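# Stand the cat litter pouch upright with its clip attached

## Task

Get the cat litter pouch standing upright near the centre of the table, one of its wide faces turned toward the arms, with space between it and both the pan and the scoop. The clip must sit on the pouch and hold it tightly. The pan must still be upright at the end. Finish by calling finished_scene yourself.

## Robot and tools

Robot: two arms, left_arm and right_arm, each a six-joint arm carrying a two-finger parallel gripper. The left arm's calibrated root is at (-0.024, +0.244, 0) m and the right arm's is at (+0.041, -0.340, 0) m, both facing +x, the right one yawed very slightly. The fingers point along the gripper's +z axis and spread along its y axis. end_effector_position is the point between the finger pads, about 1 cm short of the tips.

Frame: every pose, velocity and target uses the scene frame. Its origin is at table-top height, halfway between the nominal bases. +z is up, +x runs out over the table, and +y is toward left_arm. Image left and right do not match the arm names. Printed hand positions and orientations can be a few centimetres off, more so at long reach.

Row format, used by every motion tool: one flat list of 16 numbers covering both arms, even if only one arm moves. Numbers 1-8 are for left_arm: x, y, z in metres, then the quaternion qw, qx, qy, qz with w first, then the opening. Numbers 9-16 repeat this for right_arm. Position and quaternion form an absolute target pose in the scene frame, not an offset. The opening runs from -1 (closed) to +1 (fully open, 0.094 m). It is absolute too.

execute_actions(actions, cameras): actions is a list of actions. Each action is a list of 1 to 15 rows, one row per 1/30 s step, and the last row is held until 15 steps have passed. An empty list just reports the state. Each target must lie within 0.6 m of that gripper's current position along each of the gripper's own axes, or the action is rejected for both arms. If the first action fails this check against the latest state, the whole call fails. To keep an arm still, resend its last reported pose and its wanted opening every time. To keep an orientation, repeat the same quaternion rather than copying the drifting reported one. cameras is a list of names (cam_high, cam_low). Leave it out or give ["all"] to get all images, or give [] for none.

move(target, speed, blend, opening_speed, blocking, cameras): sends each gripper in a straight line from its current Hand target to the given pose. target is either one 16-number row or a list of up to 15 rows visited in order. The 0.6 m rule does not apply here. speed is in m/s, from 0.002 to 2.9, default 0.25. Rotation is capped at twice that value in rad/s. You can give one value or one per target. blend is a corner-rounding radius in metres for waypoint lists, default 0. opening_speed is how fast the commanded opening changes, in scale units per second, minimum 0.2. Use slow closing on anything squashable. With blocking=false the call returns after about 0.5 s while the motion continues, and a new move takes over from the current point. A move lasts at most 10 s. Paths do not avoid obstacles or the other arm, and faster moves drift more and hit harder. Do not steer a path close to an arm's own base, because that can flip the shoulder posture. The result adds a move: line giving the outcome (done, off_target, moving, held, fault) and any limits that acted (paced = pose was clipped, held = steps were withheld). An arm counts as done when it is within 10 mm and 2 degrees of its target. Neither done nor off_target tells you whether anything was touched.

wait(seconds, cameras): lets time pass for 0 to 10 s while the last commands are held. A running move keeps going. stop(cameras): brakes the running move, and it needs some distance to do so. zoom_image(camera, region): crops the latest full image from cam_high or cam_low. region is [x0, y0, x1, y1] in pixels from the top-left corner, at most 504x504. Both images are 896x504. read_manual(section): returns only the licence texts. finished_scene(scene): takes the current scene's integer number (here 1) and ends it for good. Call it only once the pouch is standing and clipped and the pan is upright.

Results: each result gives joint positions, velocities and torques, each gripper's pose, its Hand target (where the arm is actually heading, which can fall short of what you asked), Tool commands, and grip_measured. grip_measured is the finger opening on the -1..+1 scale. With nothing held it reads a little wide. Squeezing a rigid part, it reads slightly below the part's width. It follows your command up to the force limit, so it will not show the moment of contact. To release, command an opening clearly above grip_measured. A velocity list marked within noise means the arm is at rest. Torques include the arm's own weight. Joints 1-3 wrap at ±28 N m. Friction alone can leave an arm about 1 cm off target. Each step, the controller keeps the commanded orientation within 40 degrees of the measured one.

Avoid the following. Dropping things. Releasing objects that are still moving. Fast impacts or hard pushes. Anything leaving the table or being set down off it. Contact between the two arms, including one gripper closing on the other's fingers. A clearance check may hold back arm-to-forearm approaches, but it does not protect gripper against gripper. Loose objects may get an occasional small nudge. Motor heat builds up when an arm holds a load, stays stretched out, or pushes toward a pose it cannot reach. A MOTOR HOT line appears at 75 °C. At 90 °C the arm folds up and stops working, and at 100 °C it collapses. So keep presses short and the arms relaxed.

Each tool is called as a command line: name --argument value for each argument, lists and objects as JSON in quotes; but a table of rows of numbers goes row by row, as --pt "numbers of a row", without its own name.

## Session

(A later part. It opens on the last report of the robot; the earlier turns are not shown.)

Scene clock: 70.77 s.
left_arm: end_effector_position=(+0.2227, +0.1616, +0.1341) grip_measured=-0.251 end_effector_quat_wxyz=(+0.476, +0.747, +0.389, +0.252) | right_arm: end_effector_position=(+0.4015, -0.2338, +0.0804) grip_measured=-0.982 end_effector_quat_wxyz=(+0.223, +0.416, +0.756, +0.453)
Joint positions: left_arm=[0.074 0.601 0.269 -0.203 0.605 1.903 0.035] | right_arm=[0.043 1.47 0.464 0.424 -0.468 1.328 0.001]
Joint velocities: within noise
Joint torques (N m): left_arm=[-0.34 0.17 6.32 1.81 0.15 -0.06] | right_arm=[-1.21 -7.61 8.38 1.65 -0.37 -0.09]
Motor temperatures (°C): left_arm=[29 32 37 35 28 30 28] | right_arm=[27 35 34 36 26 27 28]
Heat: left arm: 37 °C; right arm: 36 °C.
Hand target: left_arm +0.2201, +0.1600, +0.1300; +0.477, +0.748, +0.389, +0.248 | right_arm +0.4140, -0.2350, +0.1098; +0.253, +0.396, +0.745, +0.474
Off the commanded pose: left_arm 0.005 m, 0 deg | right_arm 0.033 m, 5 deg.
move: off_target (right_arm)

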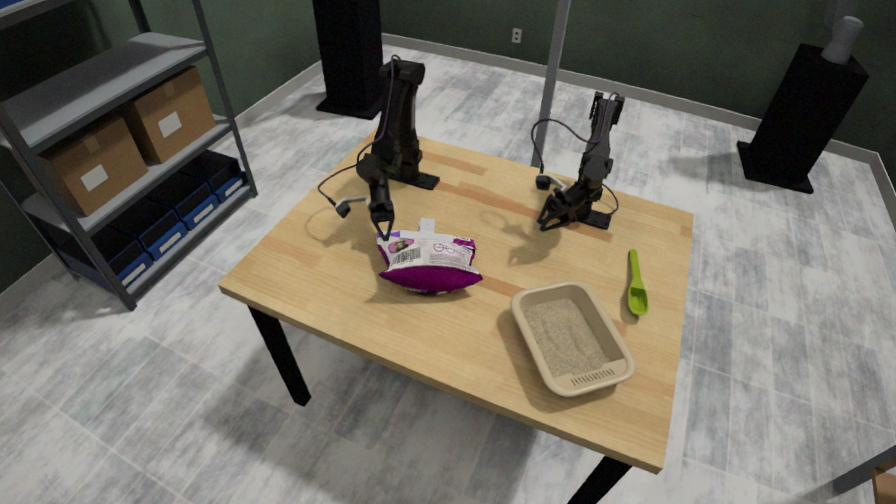

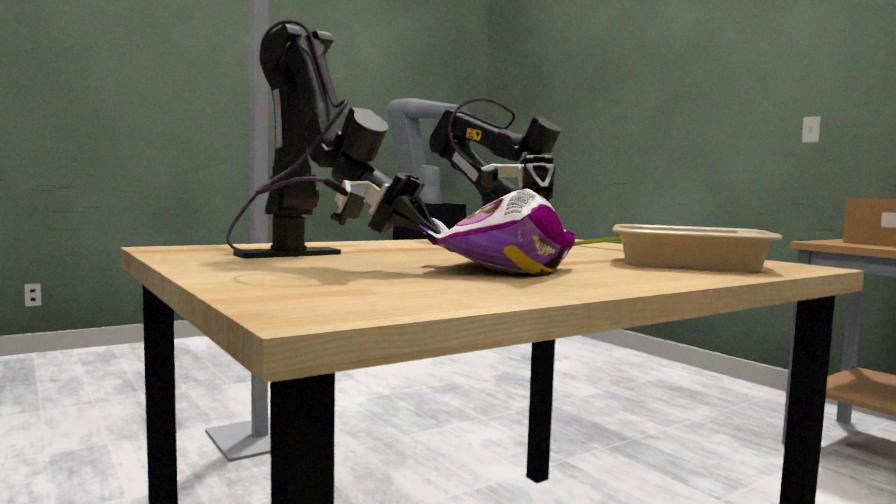

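move --pt "0.225 0.04 0.08 0.4765 0.7481 0.3895 0.2481 0.06 0.415 -0.235 0.11 0.2522 0.3959 0.7447 0.4744 -1" --pt "0.233 0.013 0.036 0.4765 0.7481 0.3895 0.2481 0.06 0.415 -0.235 0.11 0.2522 0.3959 0.7447 0.4744 -1" --speed '[0.15,0.08]'

zoom_image --camera "cam_high" --region '[440, 210, 520, 280]'

zoom_image --camera "cam_low" --region '[500, 180, 620, 280]'

Scene clock: 73.83 s.
left_arm: end_effector_position=(+0.2333, +0.0143, +0.0371) grip_measured=+0.059 end_effector_quat_wxyz=(+0.475, +0.750, +0.386, +0.250) | right_arm: end_effector_position=(+0.4012, -0.2339, +0.0807) grip_measured=-0.982 end_effector_quat_wxyz=(+0.223, +0.416, +0.757, +0.453)
Joint positions: left_arm=[-0.837 1.651 0.167 1.038 -0.204 1.484 0.05] | right_arm=[0.043 1.467 0.464 0.421 -0.467 1.327 0.001]
Joint velocities: within noise
Joint torques (N m): left_arm=[-0.53 -3.04 4.22 2.15 -0.14 -0.17] | right_arm=[-1.14 -7.3 8.46 1.68 -0.4 -0.04]
Motor temperatures (°C): left_arm=[29 32 37 35 28 30 28] | right_arm=[27 35 35 37 26 27 28]
Heat: left arm: 37 °C; right arm: 37 °C.
Hand target: left_arm +0.2330, +0.0131, +0.0360; +0.476, +0.748, +0.389, +0.248 | right_arm +0.4139, -0.2351, +0.1098; +0.252, +0.396, +0.745, +0.474
Off the commanded pose: left_arm 0.002 m, 1 deg | right_arm 0.032 m, 5 deg.
move: off_target (right_arm)

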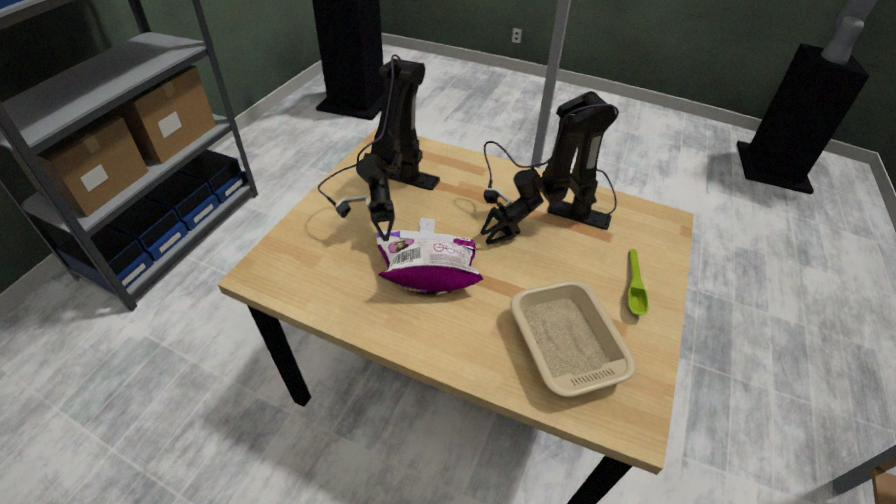

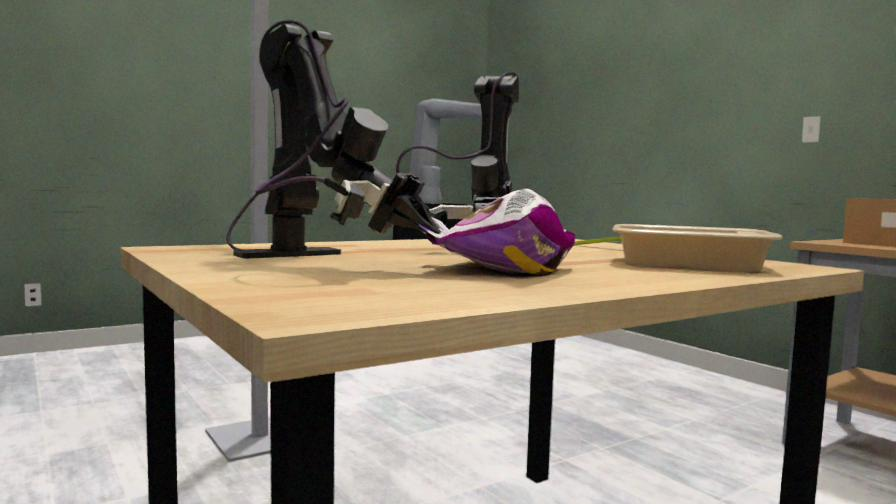

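Scaled by 6.300.

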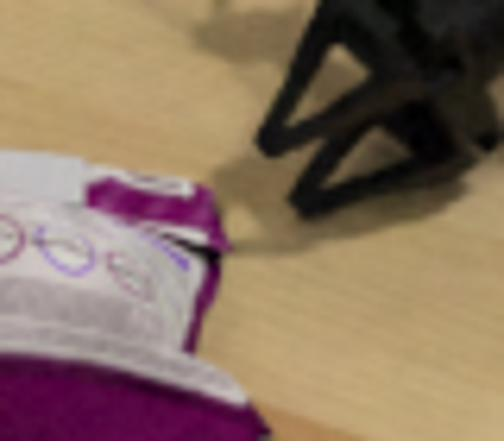

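Scaled by 4.200.

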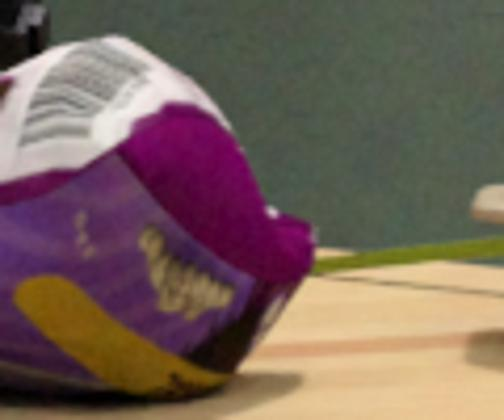

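move --pt "0.225 0.009 0.034 0.4765 0.7481 0.3895 0.2481 0.06 0.415 -0.235 0.11 0.2522 0.3959 0.7447 0.4744 -1" --pt "0.258 -0.014 0.034 0.4765 0.7481 0.3895 0.2481 0.06 0.415 -0.235 0.11 0.2522 0.3959 0.7447 0.4744 -1" --speed 0.05

zoom_image --camera "cam_high" --region '[440, 210, 520, 280]'

Scene clock: 75.53 s.
left_arm: end_effector_position=(+0.2561, -0.0127, +0.0386) grip_measured=+0.059 end_effector_quat_wxyz=(+0.482, +0.744, +0.388, +0.253) | right_arm: end_effector_position=(+0.4012, -0.2339, +0.0807) grip_measured=-0.982 end_effector_quat_wxyz=(+0.223, +0.416, +0.757, +0.453)
Joint positions: left_arm=[-0.846 1.763 0.297 1.036 -0.217 1.475 0.05] | right_arm=[0.043 1.467 0.464 0.421 -0.467 1.327 0.001]
Joint velocities: within noise
Joint torques (N m): left_arm=[0.51 -4.14 5.2 1.84 0.09 -0.04] | right_arm=[-1.17 -7.27 8.36 1.73 -0.34 -0.07]
Motor temperatures (°C): left_arm=[29 32 37 35 28 30 28] | right_arm=[27 36 35 37 26 27 28]
Heat: left arm: 37 °C; right arm: 37 °C.
Hand target: left_arm +0.2578, -0.0139, +0.0340; +0.477, +0.748, +0.390, +0.248 | right_arm +0.4139, -0.2351, +0.1098; +0.252, +0.396, +0.745, +0.474
Off the commanded pose: left_arm 0.005 m, 1 deg | right_arm 0.032 m, 5 deg.
move: off_target (right_arm)

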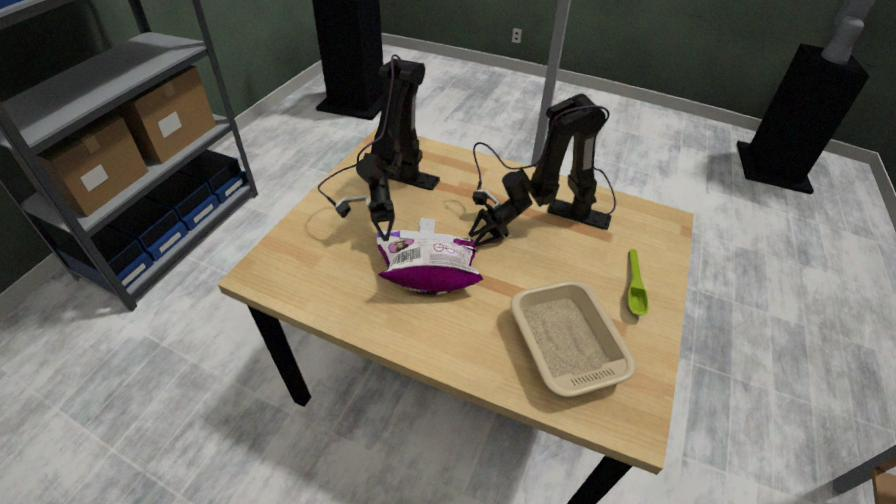

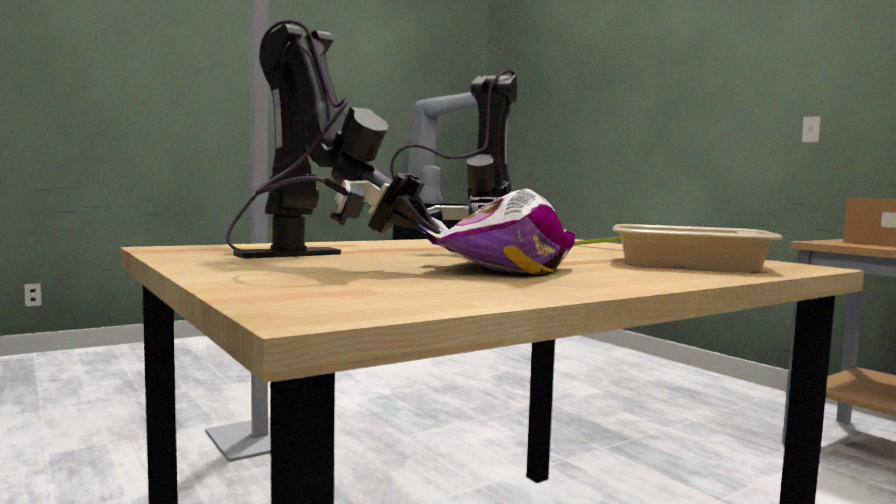

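Scaled by 6.300.

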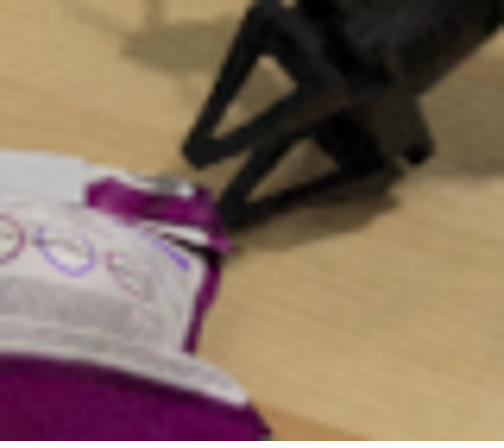

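move --pt "0.282 -0.031 0.034 0.4765 0.7481 0.3895 0.2481 0.06 0.415 -0.235 0.11 0.2522 0.3959 0.7447 0.4744 -1" --speed 0.04

zoom_image --camera "cam_high" --region '[440, 210, 520, 280]'

Scene clock: 76.77 s.
left_arm: end_effector_position=(+0.2761, -0.0244, +0.0314) grip_measured=+0.059 end_effector_quat_wxyz=(+0.469, +0.751, +0.389, +0.253) | right_arm: end_effector_position=(+0.4016, -0.2349, +0.0804) grip_measured=-0.982 end_effector_quat_wxyz=(+0.225, +0.417, +0.756, +0.451)
Joint positions: left_arm=[-0.82 1.83 0.398 0.975 -0.199 1.49 0.05] | right_arm=[0.043 1.467 0.464 0.42 -0.461 1.327 0.001]
Joint velocities: within noise
Joint torques (N m): left_arm=[0.54 -4.88 6.61 1.99 0.1 -0.08] | right_arm=[-1.28 -7.39 8.51 1.66 -0.48 -0.06]
Motor temperatures (°C): left_arm=[29 32 37 35 28 30 28] | right_arm=[27 36 35 37 26 27 28]
Heat: left arm: 37 °C; right arm: 37 °C.
Hand target: left_arm +0.2817, -0.0308, +0.0342; +0.477, +0.748, +0.389, +0.248 | right_arm +0.4139, -0.2351, +0.1098; +0.252, +0.396, +0.745, +0.474
Off the commanded pose: left_arm 0.009 m, 1 deg | right_arm 0.033 m, 5 deg.
move: off_target (right_arm)

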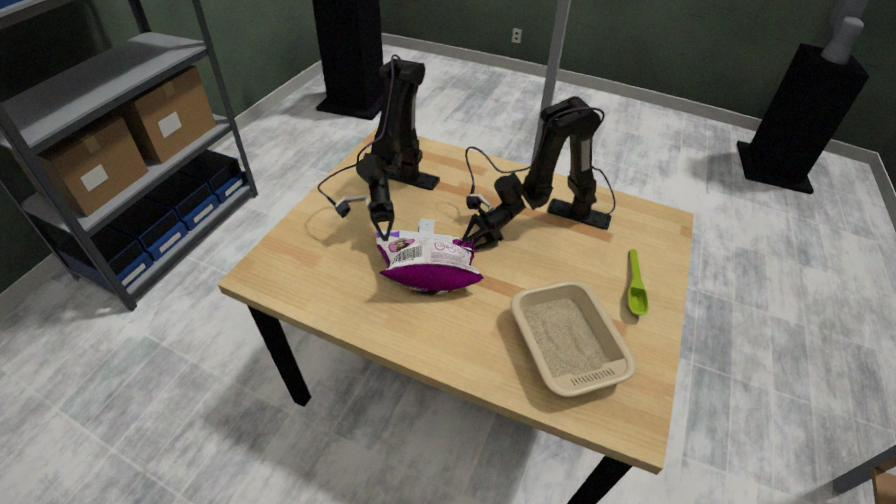

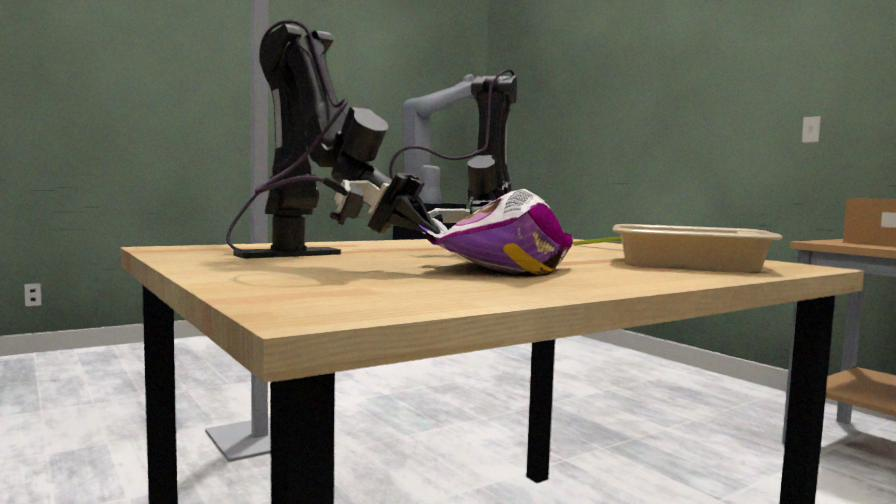

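Scaled by 6.300.

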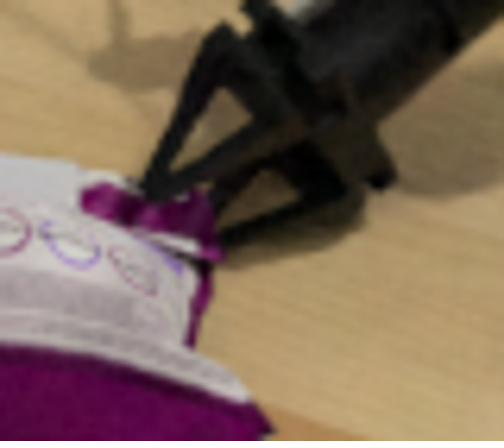

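move --pt "0.230 0.006 0.040 0.4765 0.7481 0.3895 0.2481 0.06 0.415 -0.235 0.11 0.2522 0.3959 0.7447 0.4744 -1" --pt "0.228 0.030 0.07 0.4532 0.3660 0.7849 -0.2113 -0.15 0.415 -0.235 0.11 0.2522 0.3959 0.7447 0.4744 -1" --pt "0.236 0.019 0.042 0.4532 0.3660 0.7849 -0.2113 -0.15 0.415 -0.235 0.11 0.2522 0.3959 0.7447 0.4744 -1" --speed '[0.08,0.15,0.08]'

zoom_image --camera "cam_high" --region '[440, 210, 520, 280]'

Scene clock: 85.37 s.
left_arm: end_effector_position=(+0.2332, +0.0223, +0.0394) grip_measured=-0.149 end_effector_quat_wxyz=(+0.449, +0.367, +0.787, -0.210) | right_arm: end_effector_position=(+0.4016, -0.2349, +0.0804) grip_measured=-0.982 end_effector_quat_wxyz=(+0.225, +0.417, +0.757, +0.451)
Joint positions: left_arm=[-0.586 1.485 0.228 0.704 0.248 0.149 0.04] | right_arm=[0.043 1.467 0.464 0.42 -0.461 1.327 0.001]
Joint velocities: within noise
Joint torques (N m): left_arm=[-0.51 -2.76 5.83 2.01 -0.02 -0.04] | right_arm=[-1.14 -7.38 8.42 1.68 -0.46 -0.09]
Motor temperatures (°C): left_arm=[29 32 37 36 28 30 28] | right_arm=[27 37 35 39 26 27 29]
Heat: left arm: 37 °C; right arm: 39 °C.
Hand target: left_arm +0.2359, +0.0191, +0.0420; +0.453, +0.366, +0.785, -0.211 | right_arm +0.4140, -0.2351, +0.1097; +0.252, +0.396, +0.745, +0.474
Off the commanded pose: left_arm 0.005 m, 1 deg | right_arm 0.033 m, 5 deg.
move: off_target (right_arm); target 2's new opening was sent with left_arm's hand 0.013 m and 1 deg from that target

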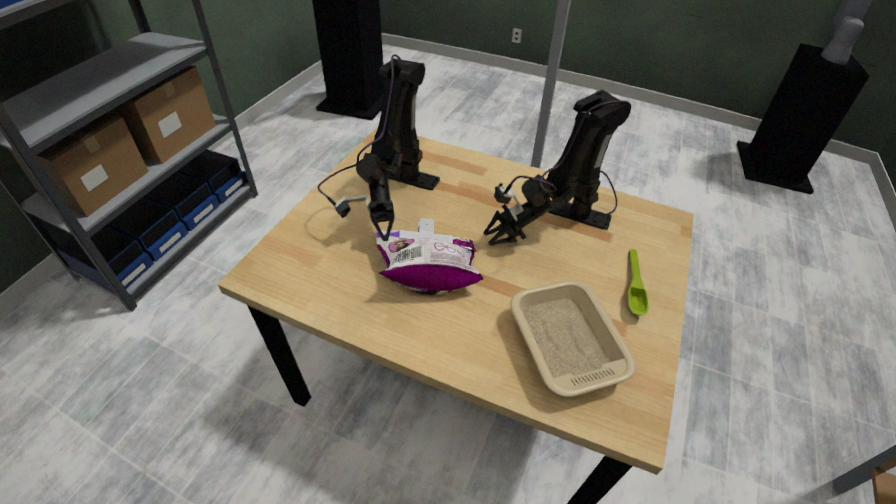

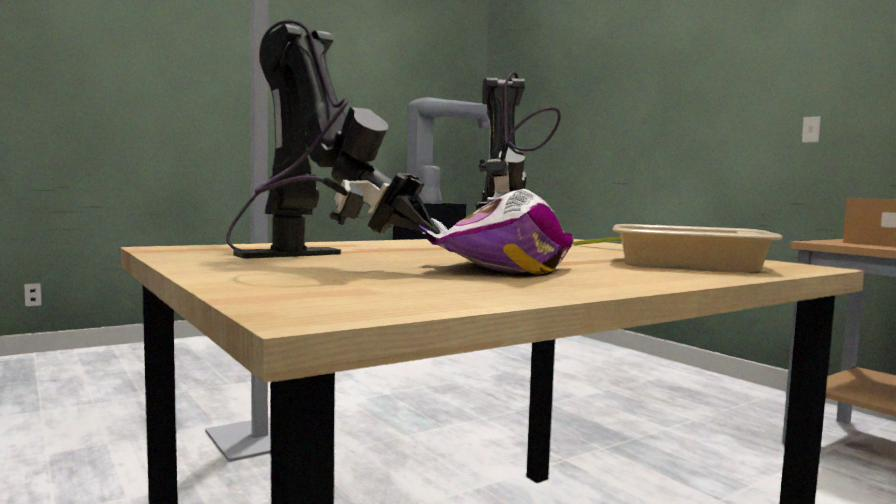

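Scaled by 6.300.

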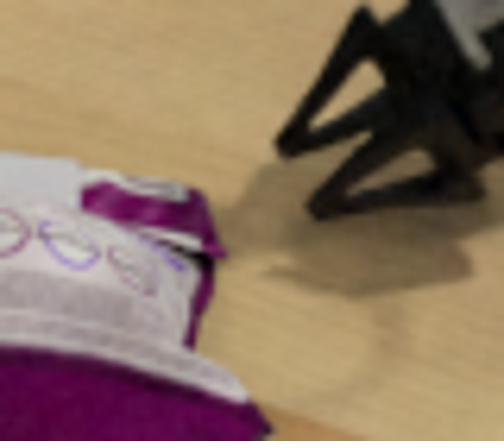

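move --pt "0.268 -0.019 0.037 0.4532 0.3660 0.7849 -0.2113 -0.15 0.415 -0.235 0.11 0.2522 0.3959 0.7447 0.4744 -1" --speed 0.05

zoom_image --camera "cam_high" --region '[440, 210, 520, 280]'

Scene clock: 86.90 s.
left_arm: end_effector_position=(+0.2635, -0.0142, +0.0339) grip_measured=-0.149 end_effector_quat_wxyz=(+0.447, +0.368, +0.788, -0.210) | right_arm: end_effector_position=(+0.4016, -0.2349, +0.0804) grip_measured=-0.982 end_effector_quat_wxyz=(+0.225, +0.417, +0.757, +0.451)
Joint positions: left_arm=[-0.643 1.688 0.396 0.742 0.2 0.119 0.04] | right_arm=[0.043 1.467 0.464 0.42 -0.461 1.327 0.001]
Joint velocities: within noise
Joint torques (N m): left_arm=[-0.4 -4.25 6.39 2.05 0.01 -0.04] | right_arm=[-1.06 -7.47 8.54 1.69 -0.49 -0.07]
Motor temperatures (°C): left_arm=[29 32 37 36 28 30 28] | right_arm=[27 37 35 39 26 27 29]
Heat: left arm: 37 °C; right arm: 39 °C.
Hand target: left_arm +0.2678, -0.0189, +0.0371; +0.453, +0.366, +0.785, -0.211 | right_arm +0.4140, -0.2351, +0.1097; +0.252, +0.396, +0.745, +0.474
Off the commanded pose: left_arm 0.007 m, 1 deg | right_arm 0.033 m, 5 deg.
move: off_target (right_arm)

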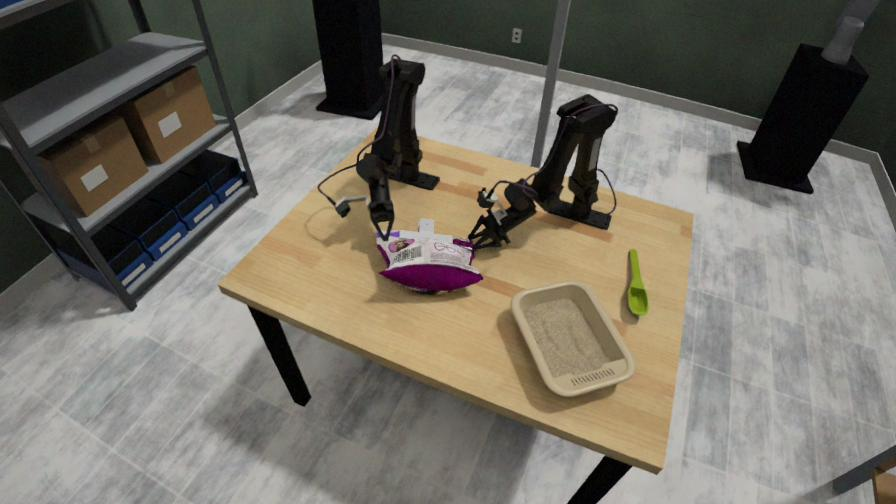

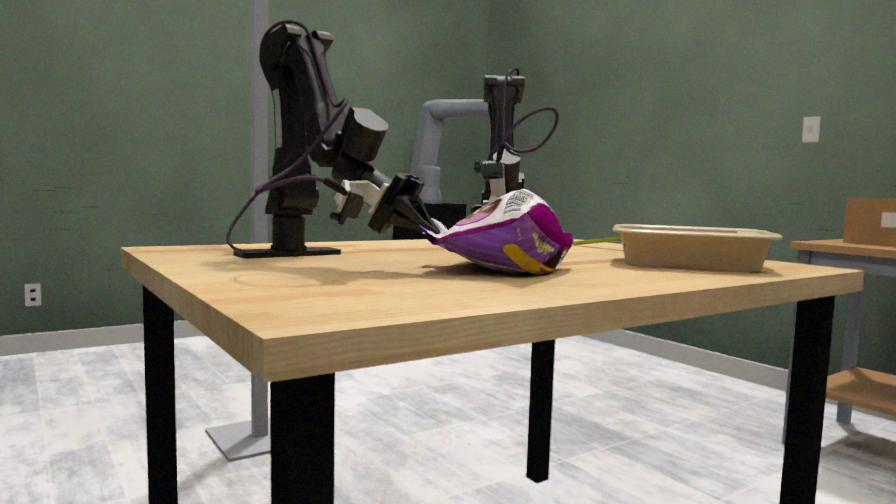

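Scaled by 6.300.

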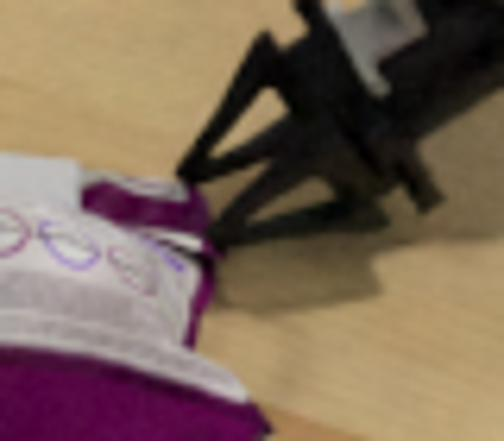

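move --pt "0.281 -0.034 0.037 0.4532 0.3660 0.7849 -0.2113 -0.15 0.415 -0.235 0.11 0.2522 0.3959 0.7447 0.4744 -1" --speed 0.04

zoom_image --camera "cam_high" --region '[440, 220, 490, 270]'

Scene clock: 92.53 s.
left_arm: end_effector_position=(+0.2781, -0.0302, +0.0380) grip_measured=-0.149 end_effector_quat_wxyz=(+0.455, +0.367, +0.783, -0.212) | right_arm: end_effector_position=(+0.4016, -0.2349, +0.0804) grip_measured=-0.982 end_effector_quat_wxyz=(+0.225, +0.417, +0.757, +0.451)
Joint positions: left_arm=[-0.658 1.744 0.472 0.742 0.187 0.111 0.04] | right_arm=[0.043 1.467 0.464 0.42 -0.461 1.327 0.001]
Joint velocities: within noise
Joint torques (N m): left_arm=[-0.36 -4.83 6.65 1.85 0.01 -0.06] | right_arm=[-1.16 -7.32 8.73 1.73 -0.47 -0.1]
Motor temperatures (°C): left_arm=[29 32 37 36 28 30 28] | right_arm=[27 38 36 39 26 27 29]
Heat: left arm: 37 °C; right arm: 39 °C.
Hand target: left_arm +0.2809, -0.0339, +0.0371; +0.453, +0.366, +0.785, -0.211 | right_arm +0.4140, -0.2351, +0.1097; +0.252, +0.396, +0.745, +0.474
Off the commanded pose: left_arm 0.005 m, 0 deg | right_arm 0.033 m, 5 deg.
move: off_target (right_arm)

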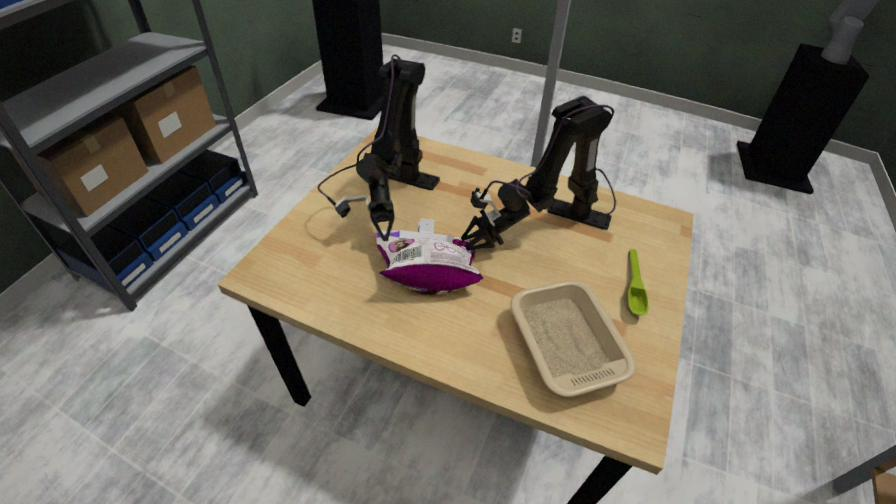

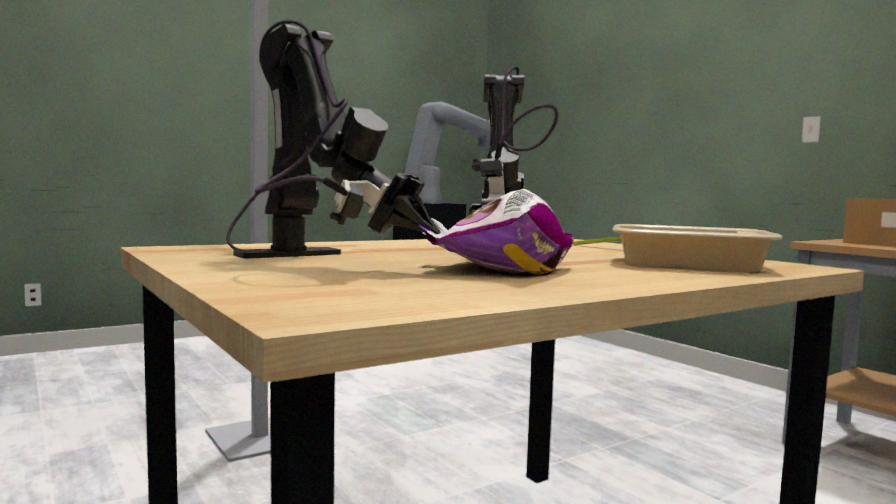

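Scaled by 10.080.

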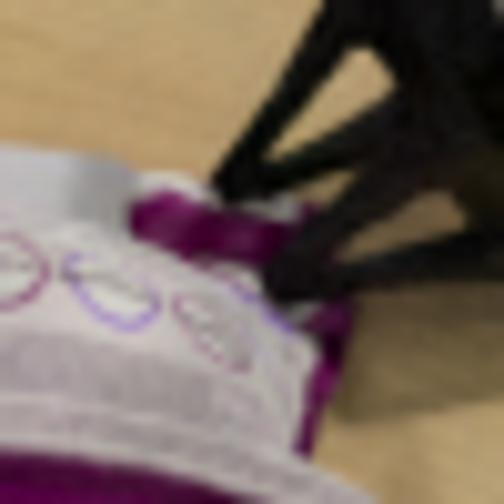

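move --pt "0.281 -0.034 0.037 0.4532 0.3660 0.7849 -0.2113 -1 0.415 -0.235 0.11 0.2522 0.3959 0.7447 0.4744 -1" --speed 0.04 --opening_speed 0.5

zoom_image --camera "cam_high" --region '[440, 220, 490, 270]'

Scene clock: 94.50 s.
left_arm: end_effector_position=(+0.2784, -0.0299, +0.0380) grip_measured=-0.995 end_effector_quat_wxyz=(+0.455, +0.366, +0.784, -0.211) | right_arm: end_effector_position=(+0.4016, -0.2349, +0.0804) grip_measured=-0.982 end_effector_quat_wxyz=(+0.225, +0.417, +0.757, +0.451)
Joint positions: left_arm=[-0.658 1.744 0.472 0.742 0.184 0.111 0] | right_arm=[0.043 1.467 0.464 0.42 -0.461 1.327 0.001]
Joint velocities: within noise
Joint torques (N m): left_arm=[-0.43 -4.63 6.58 1.88 -0.01 -0.06] | right_arm=[-1.18 -7.21 8.66 1.7 -0.45 -0.06]
Motor temperatures (°C): left_arm=[29 33 37 37 28 30 28] | right_arm=[27 38 36 40 26 27 29]
Heat: left arm: 37 °C; right arm: 40 °C.
Hand target: left_arm +0.2809, -0.0339, +0.0371; +0.453, +0.366, +0.785, -0.211 | right_arm +0.4140, -0.2351, +0.1098; +0.252, +0.396, +0.745, +0.474
Off the commanded pose: left_arm 0.005 m, 0 deg | right_arm 0.033 m, 5 deg.
move: off_target (right_arm)

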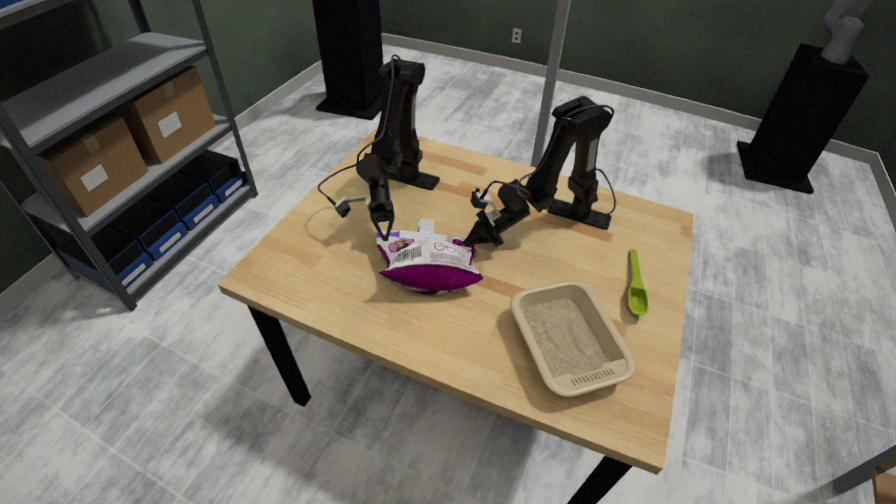

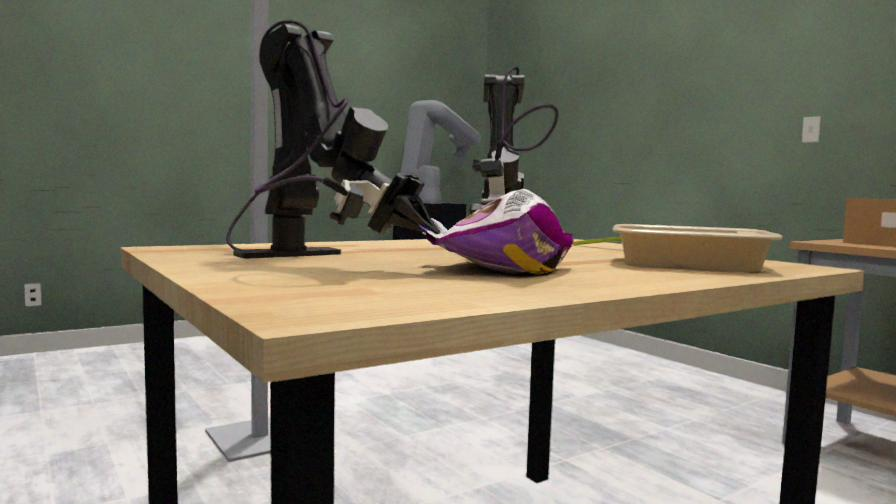

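Scaled by 10.080.

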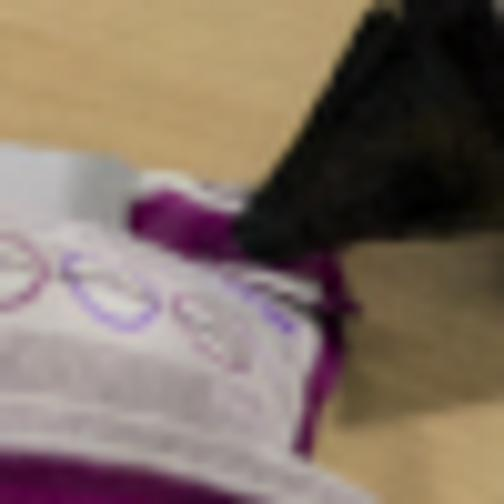

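move --pt "0.281 -0.034 0.060 0.4532 0.3660 0.7849 -0.2113 -1 0.415 -0.235 0.11 0.2522 0.3959 0.7447 0.4744 -1" --pt "0.228 0.020 0.07 0.4532 0.3660 0.7849 -0.2113 -1 0.415 -0.235 0.11 0.2522 0.3959 0.7447 0.4744 -1" --pt "0.225 0.012 0.038 0.4765 0.7481 0.3895 0.2481 -0.1 0.415 -0.235 0.11 0.2522 0.3959 0.7447 0.4744 -1" --speed '[0.08,0.12,0.12]' --blend '[0.01,0.01,0]'

zoom_image --camera "cam_high" --region '[440, 210, 520, 280]'

Scene clock: 103.43 s.
left_arm: end_effector_position=(+0.2281, +0.0103, +0.0426) grip_measured=-0.101 end_effector_quat_wxyz=(+0.481, +0.745, +0.389, +0.249) | right_arm: end_effector_position=(+0.4016, -0.2349, +0.0804) grip_measured=-0.982 end_effector_quat_wxyz=(+0.225, +0.417, +0.757, +0.451)
Joint positions: left_arm=[-0.873 1.617 0.164 1.015 -0.238 1.458 0.042] | right_arm=[0.043 1.467 0.464 0.42 -0.461 1.327 0.001]
Joint velocities: within noise
Joint torques (N m): left_arm=[-0.29 -2.88 3.4 2.08 -0.15 0] | right_arm=[-1.24 -7.24 8.69 1.72 -0.43 -0.08]
Motor temperatures (°C): left_arm=[29 32 36 37 28 30 28] | right_arm=[27 38 36 40 26 27 29]
Heat: left arm: 37 °C; right arm: 40 °C.
Hand target: left_arm +0.2251, +0.0121, +0.0381; +0.476, +0.748, +0.390, +0.248 | right_arm +0.4140, -0.2351, +0.1098; +0.252, +0.396, +0.745, +0.474
Off the commanded pose: left_arm 0.006 m, 1 deg | right_arm 0.033 m, 5 deg.
move: off_target (right_arm)

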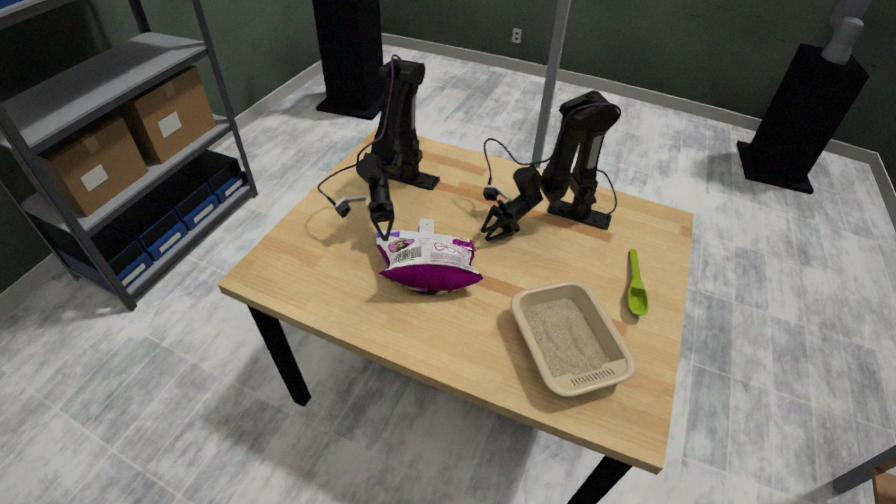

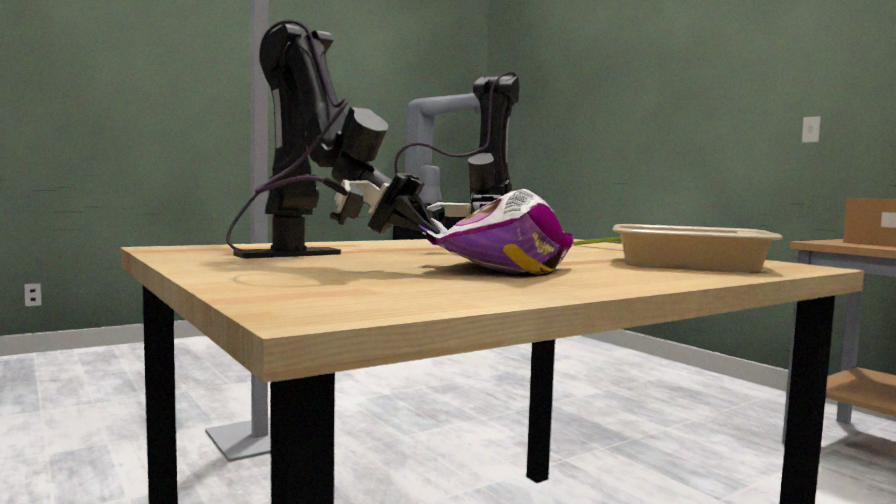

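Scaled by 6.300.

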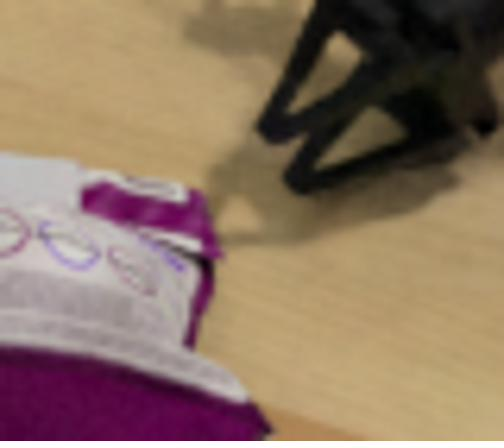

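move --pt "0.220 0.007 0.026 0.4765 0.7481 0.3895 0.2481 -0.1 0.415 -0.235 0.11 0.2522 0.3959 0.7447 0.4744 -1" --pt "0.268 -0.026 0.026 0.4765 0.7481 0.3895 0.2481 -0.1 0.415 -0.235 0.11 0.2522 0.3959 0.7447 0.4744 -1" --speed 0.05

zoom_image --camera "cam_high" --region '[440, 220, 490, 270]'

Scene clock: 105.47 s.
left_arm: end_effector_position=(+0.2649, -0.0226, +0.0282) grip_measured=-0.101 end_effector_quat_wxyz=(+0.477, +0.746, +0.389, +0.253) | right_arm: end_effector_position=(+0.4016, -0.2349, +0.0804) grip_measured=-0.982 end_effector_quat_wxyz=(+0.225, +0.417, +0.757, +0.451)
Joint positions: left_arm=[-0.848 1.85 0.352 1.057 -0.222 1.475 0.042] | right_arm=[0.043 1.467 0.464 0.42 -0.461 1.327 0.001]
Joint velocities: within noise
Joint torques (N m): left_arm=[0.28 -4.81 5.45 1.89 0.04 -0.01] | right_arm=[-1.11 -7.32 8.5 1.72 -0.53 -0.06]
Motor temperatures (°C): left_arm=[29 32 36 37 28 30 28] | right_arm=[27 39 36 40 26 27 29]
Heat: left arm: 37 °C; right arm: 40 °C.
Hand target: left_arm +0.2679, -0.0259, +0.0260; +0.477, +0.748, +0.390, +0.248 | right_arm +0.4140, -0.2351, +0.1098; +0.252, +0.396, +0.745, +0.474
Off the commanded pose: left_arm 0.005 m, 1 deg | right_arm 0.033 m, 5 deg.
move: off_target (right_arm)

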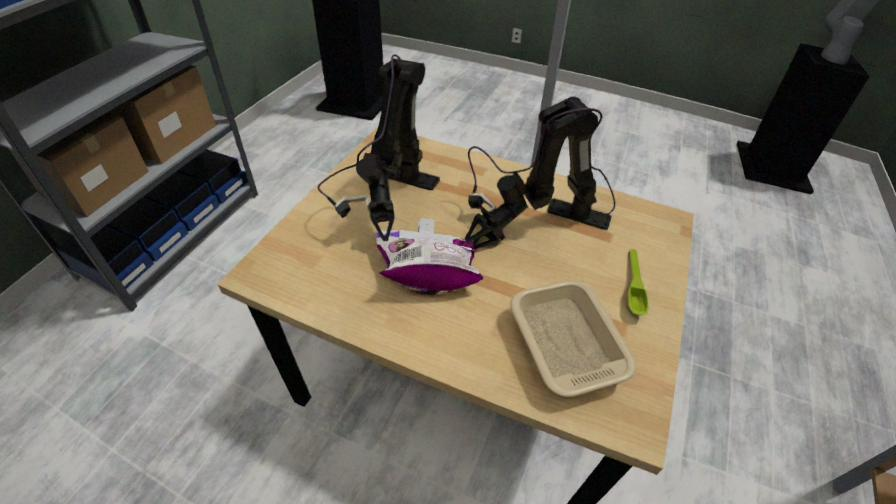

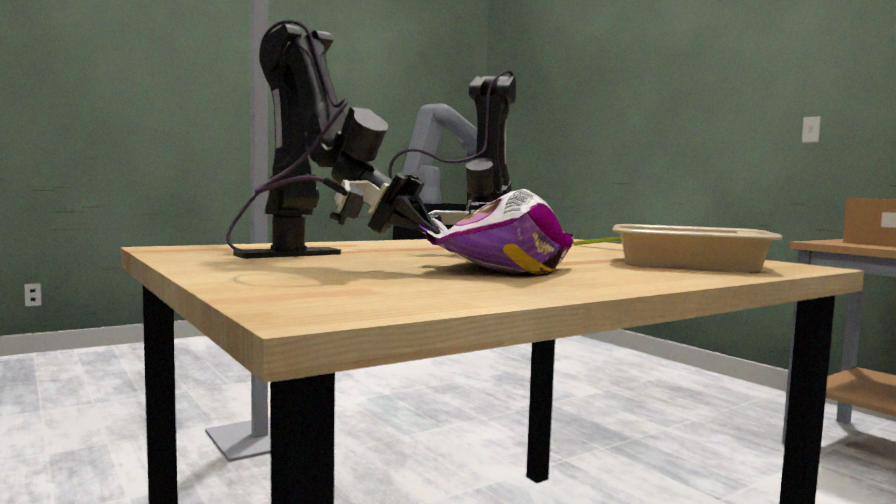

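Scaled by 10.080.

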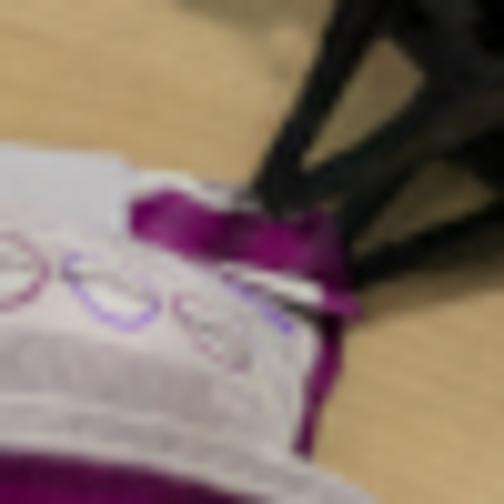

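move --pt "0.281 -0.029 0.026 0.4765 0.7481 0.3895 0.2481 -0.1 0.415 -0.235 0.11 0.2522 0.3959 0.7447 0.4744 -1" --pt "0.281 -0.029 0.026 0.4765 0.7481 0.3895 0.2481 -1 0.415 -0.235 0.11 0.2522 0.3959 0.7447 0.4744 -1" --speed 0.04 --opening_speed 0.5

zoom_image --camera "cam_high" --region '[440, 220, 490, 270]'

Scene clock: 108.43 s.
left_arm: end_effector_position=(+0.2752, -0.0242, +0.0220) grip_measured=-0.989 end_effector_quat_wxyz=(+0.466, +0.755, +0.388, +0.250) | right_arm: end_effector_position=(+0.4035, -0.2363, +0.0817) grip_measured=-0.982 end_effector_quat_wxyz=(+0.228, +0.418, +0.755, +0.450)
Joint positions: left_arm=[-0.818 1.873 0.396 1.011 -0.191 1.493 0.001] | right_arm=[0.042 1.467 0.468 0.42 -0.456 1.327 0.001]
Joint velocities: within noise
Joint torques (N m): left_arm=[0.53 -4.89 5.6 2.12 -0.02 -0.06] | right_arm=[-0.79 -7.41 8.28 1.67 -0.53 -0.05]
Motor temperatures (°C): left_arm=[28 32 36 37 28 30 28] | right_arm=[27 39 36 41 26 27 29]
Heat: left arm: 37 °C; right arm: 41 °C.
Hand target: left_arm +0.2808, -0.0288, +0.0261; +0.476, +0.748, +0.389, +0.248 | right_arm +0.4142, -0.2351, +0.1098; +0.253, +0.396, +0.745, +0.474
Off the commanded pose: left_arm 0.009 m, 1 deg | right_arm 0.031 m, 5 deg.
move: off_target (right_arm)

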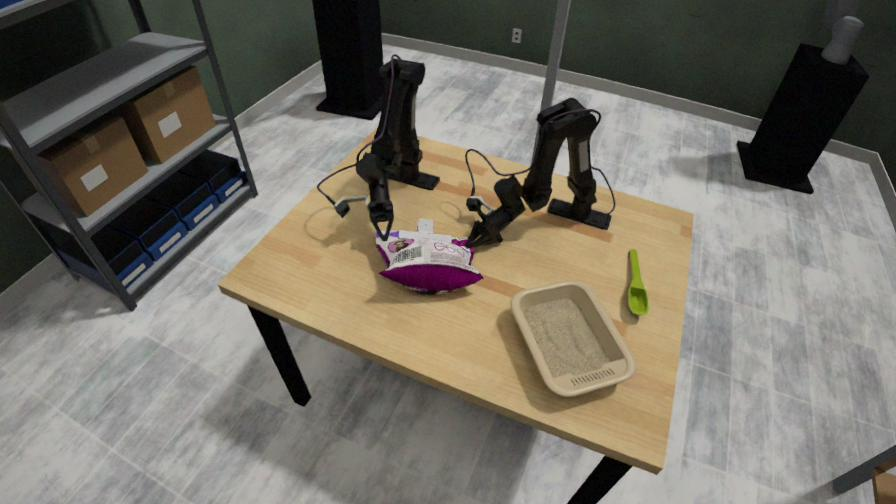

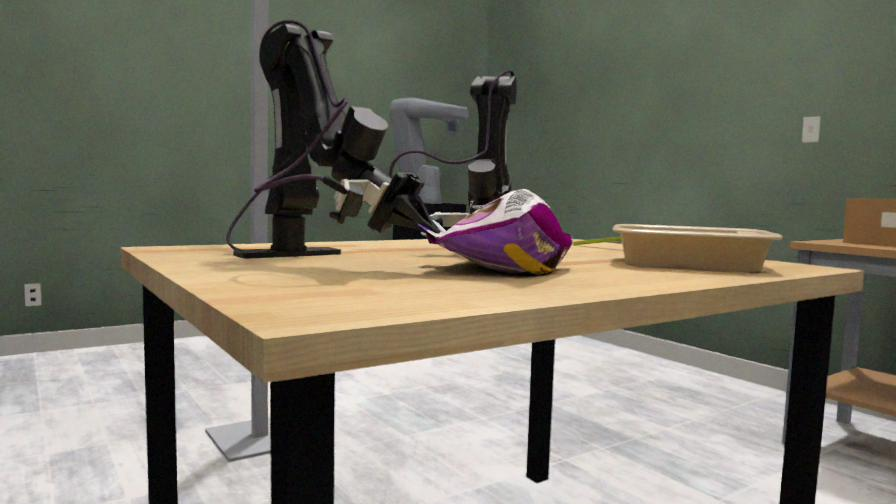

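Scaled by 10.080.

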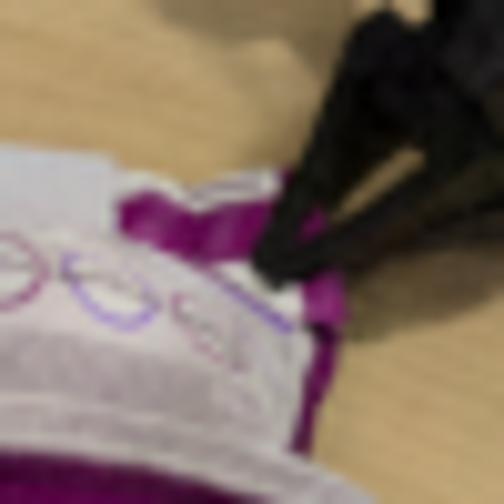

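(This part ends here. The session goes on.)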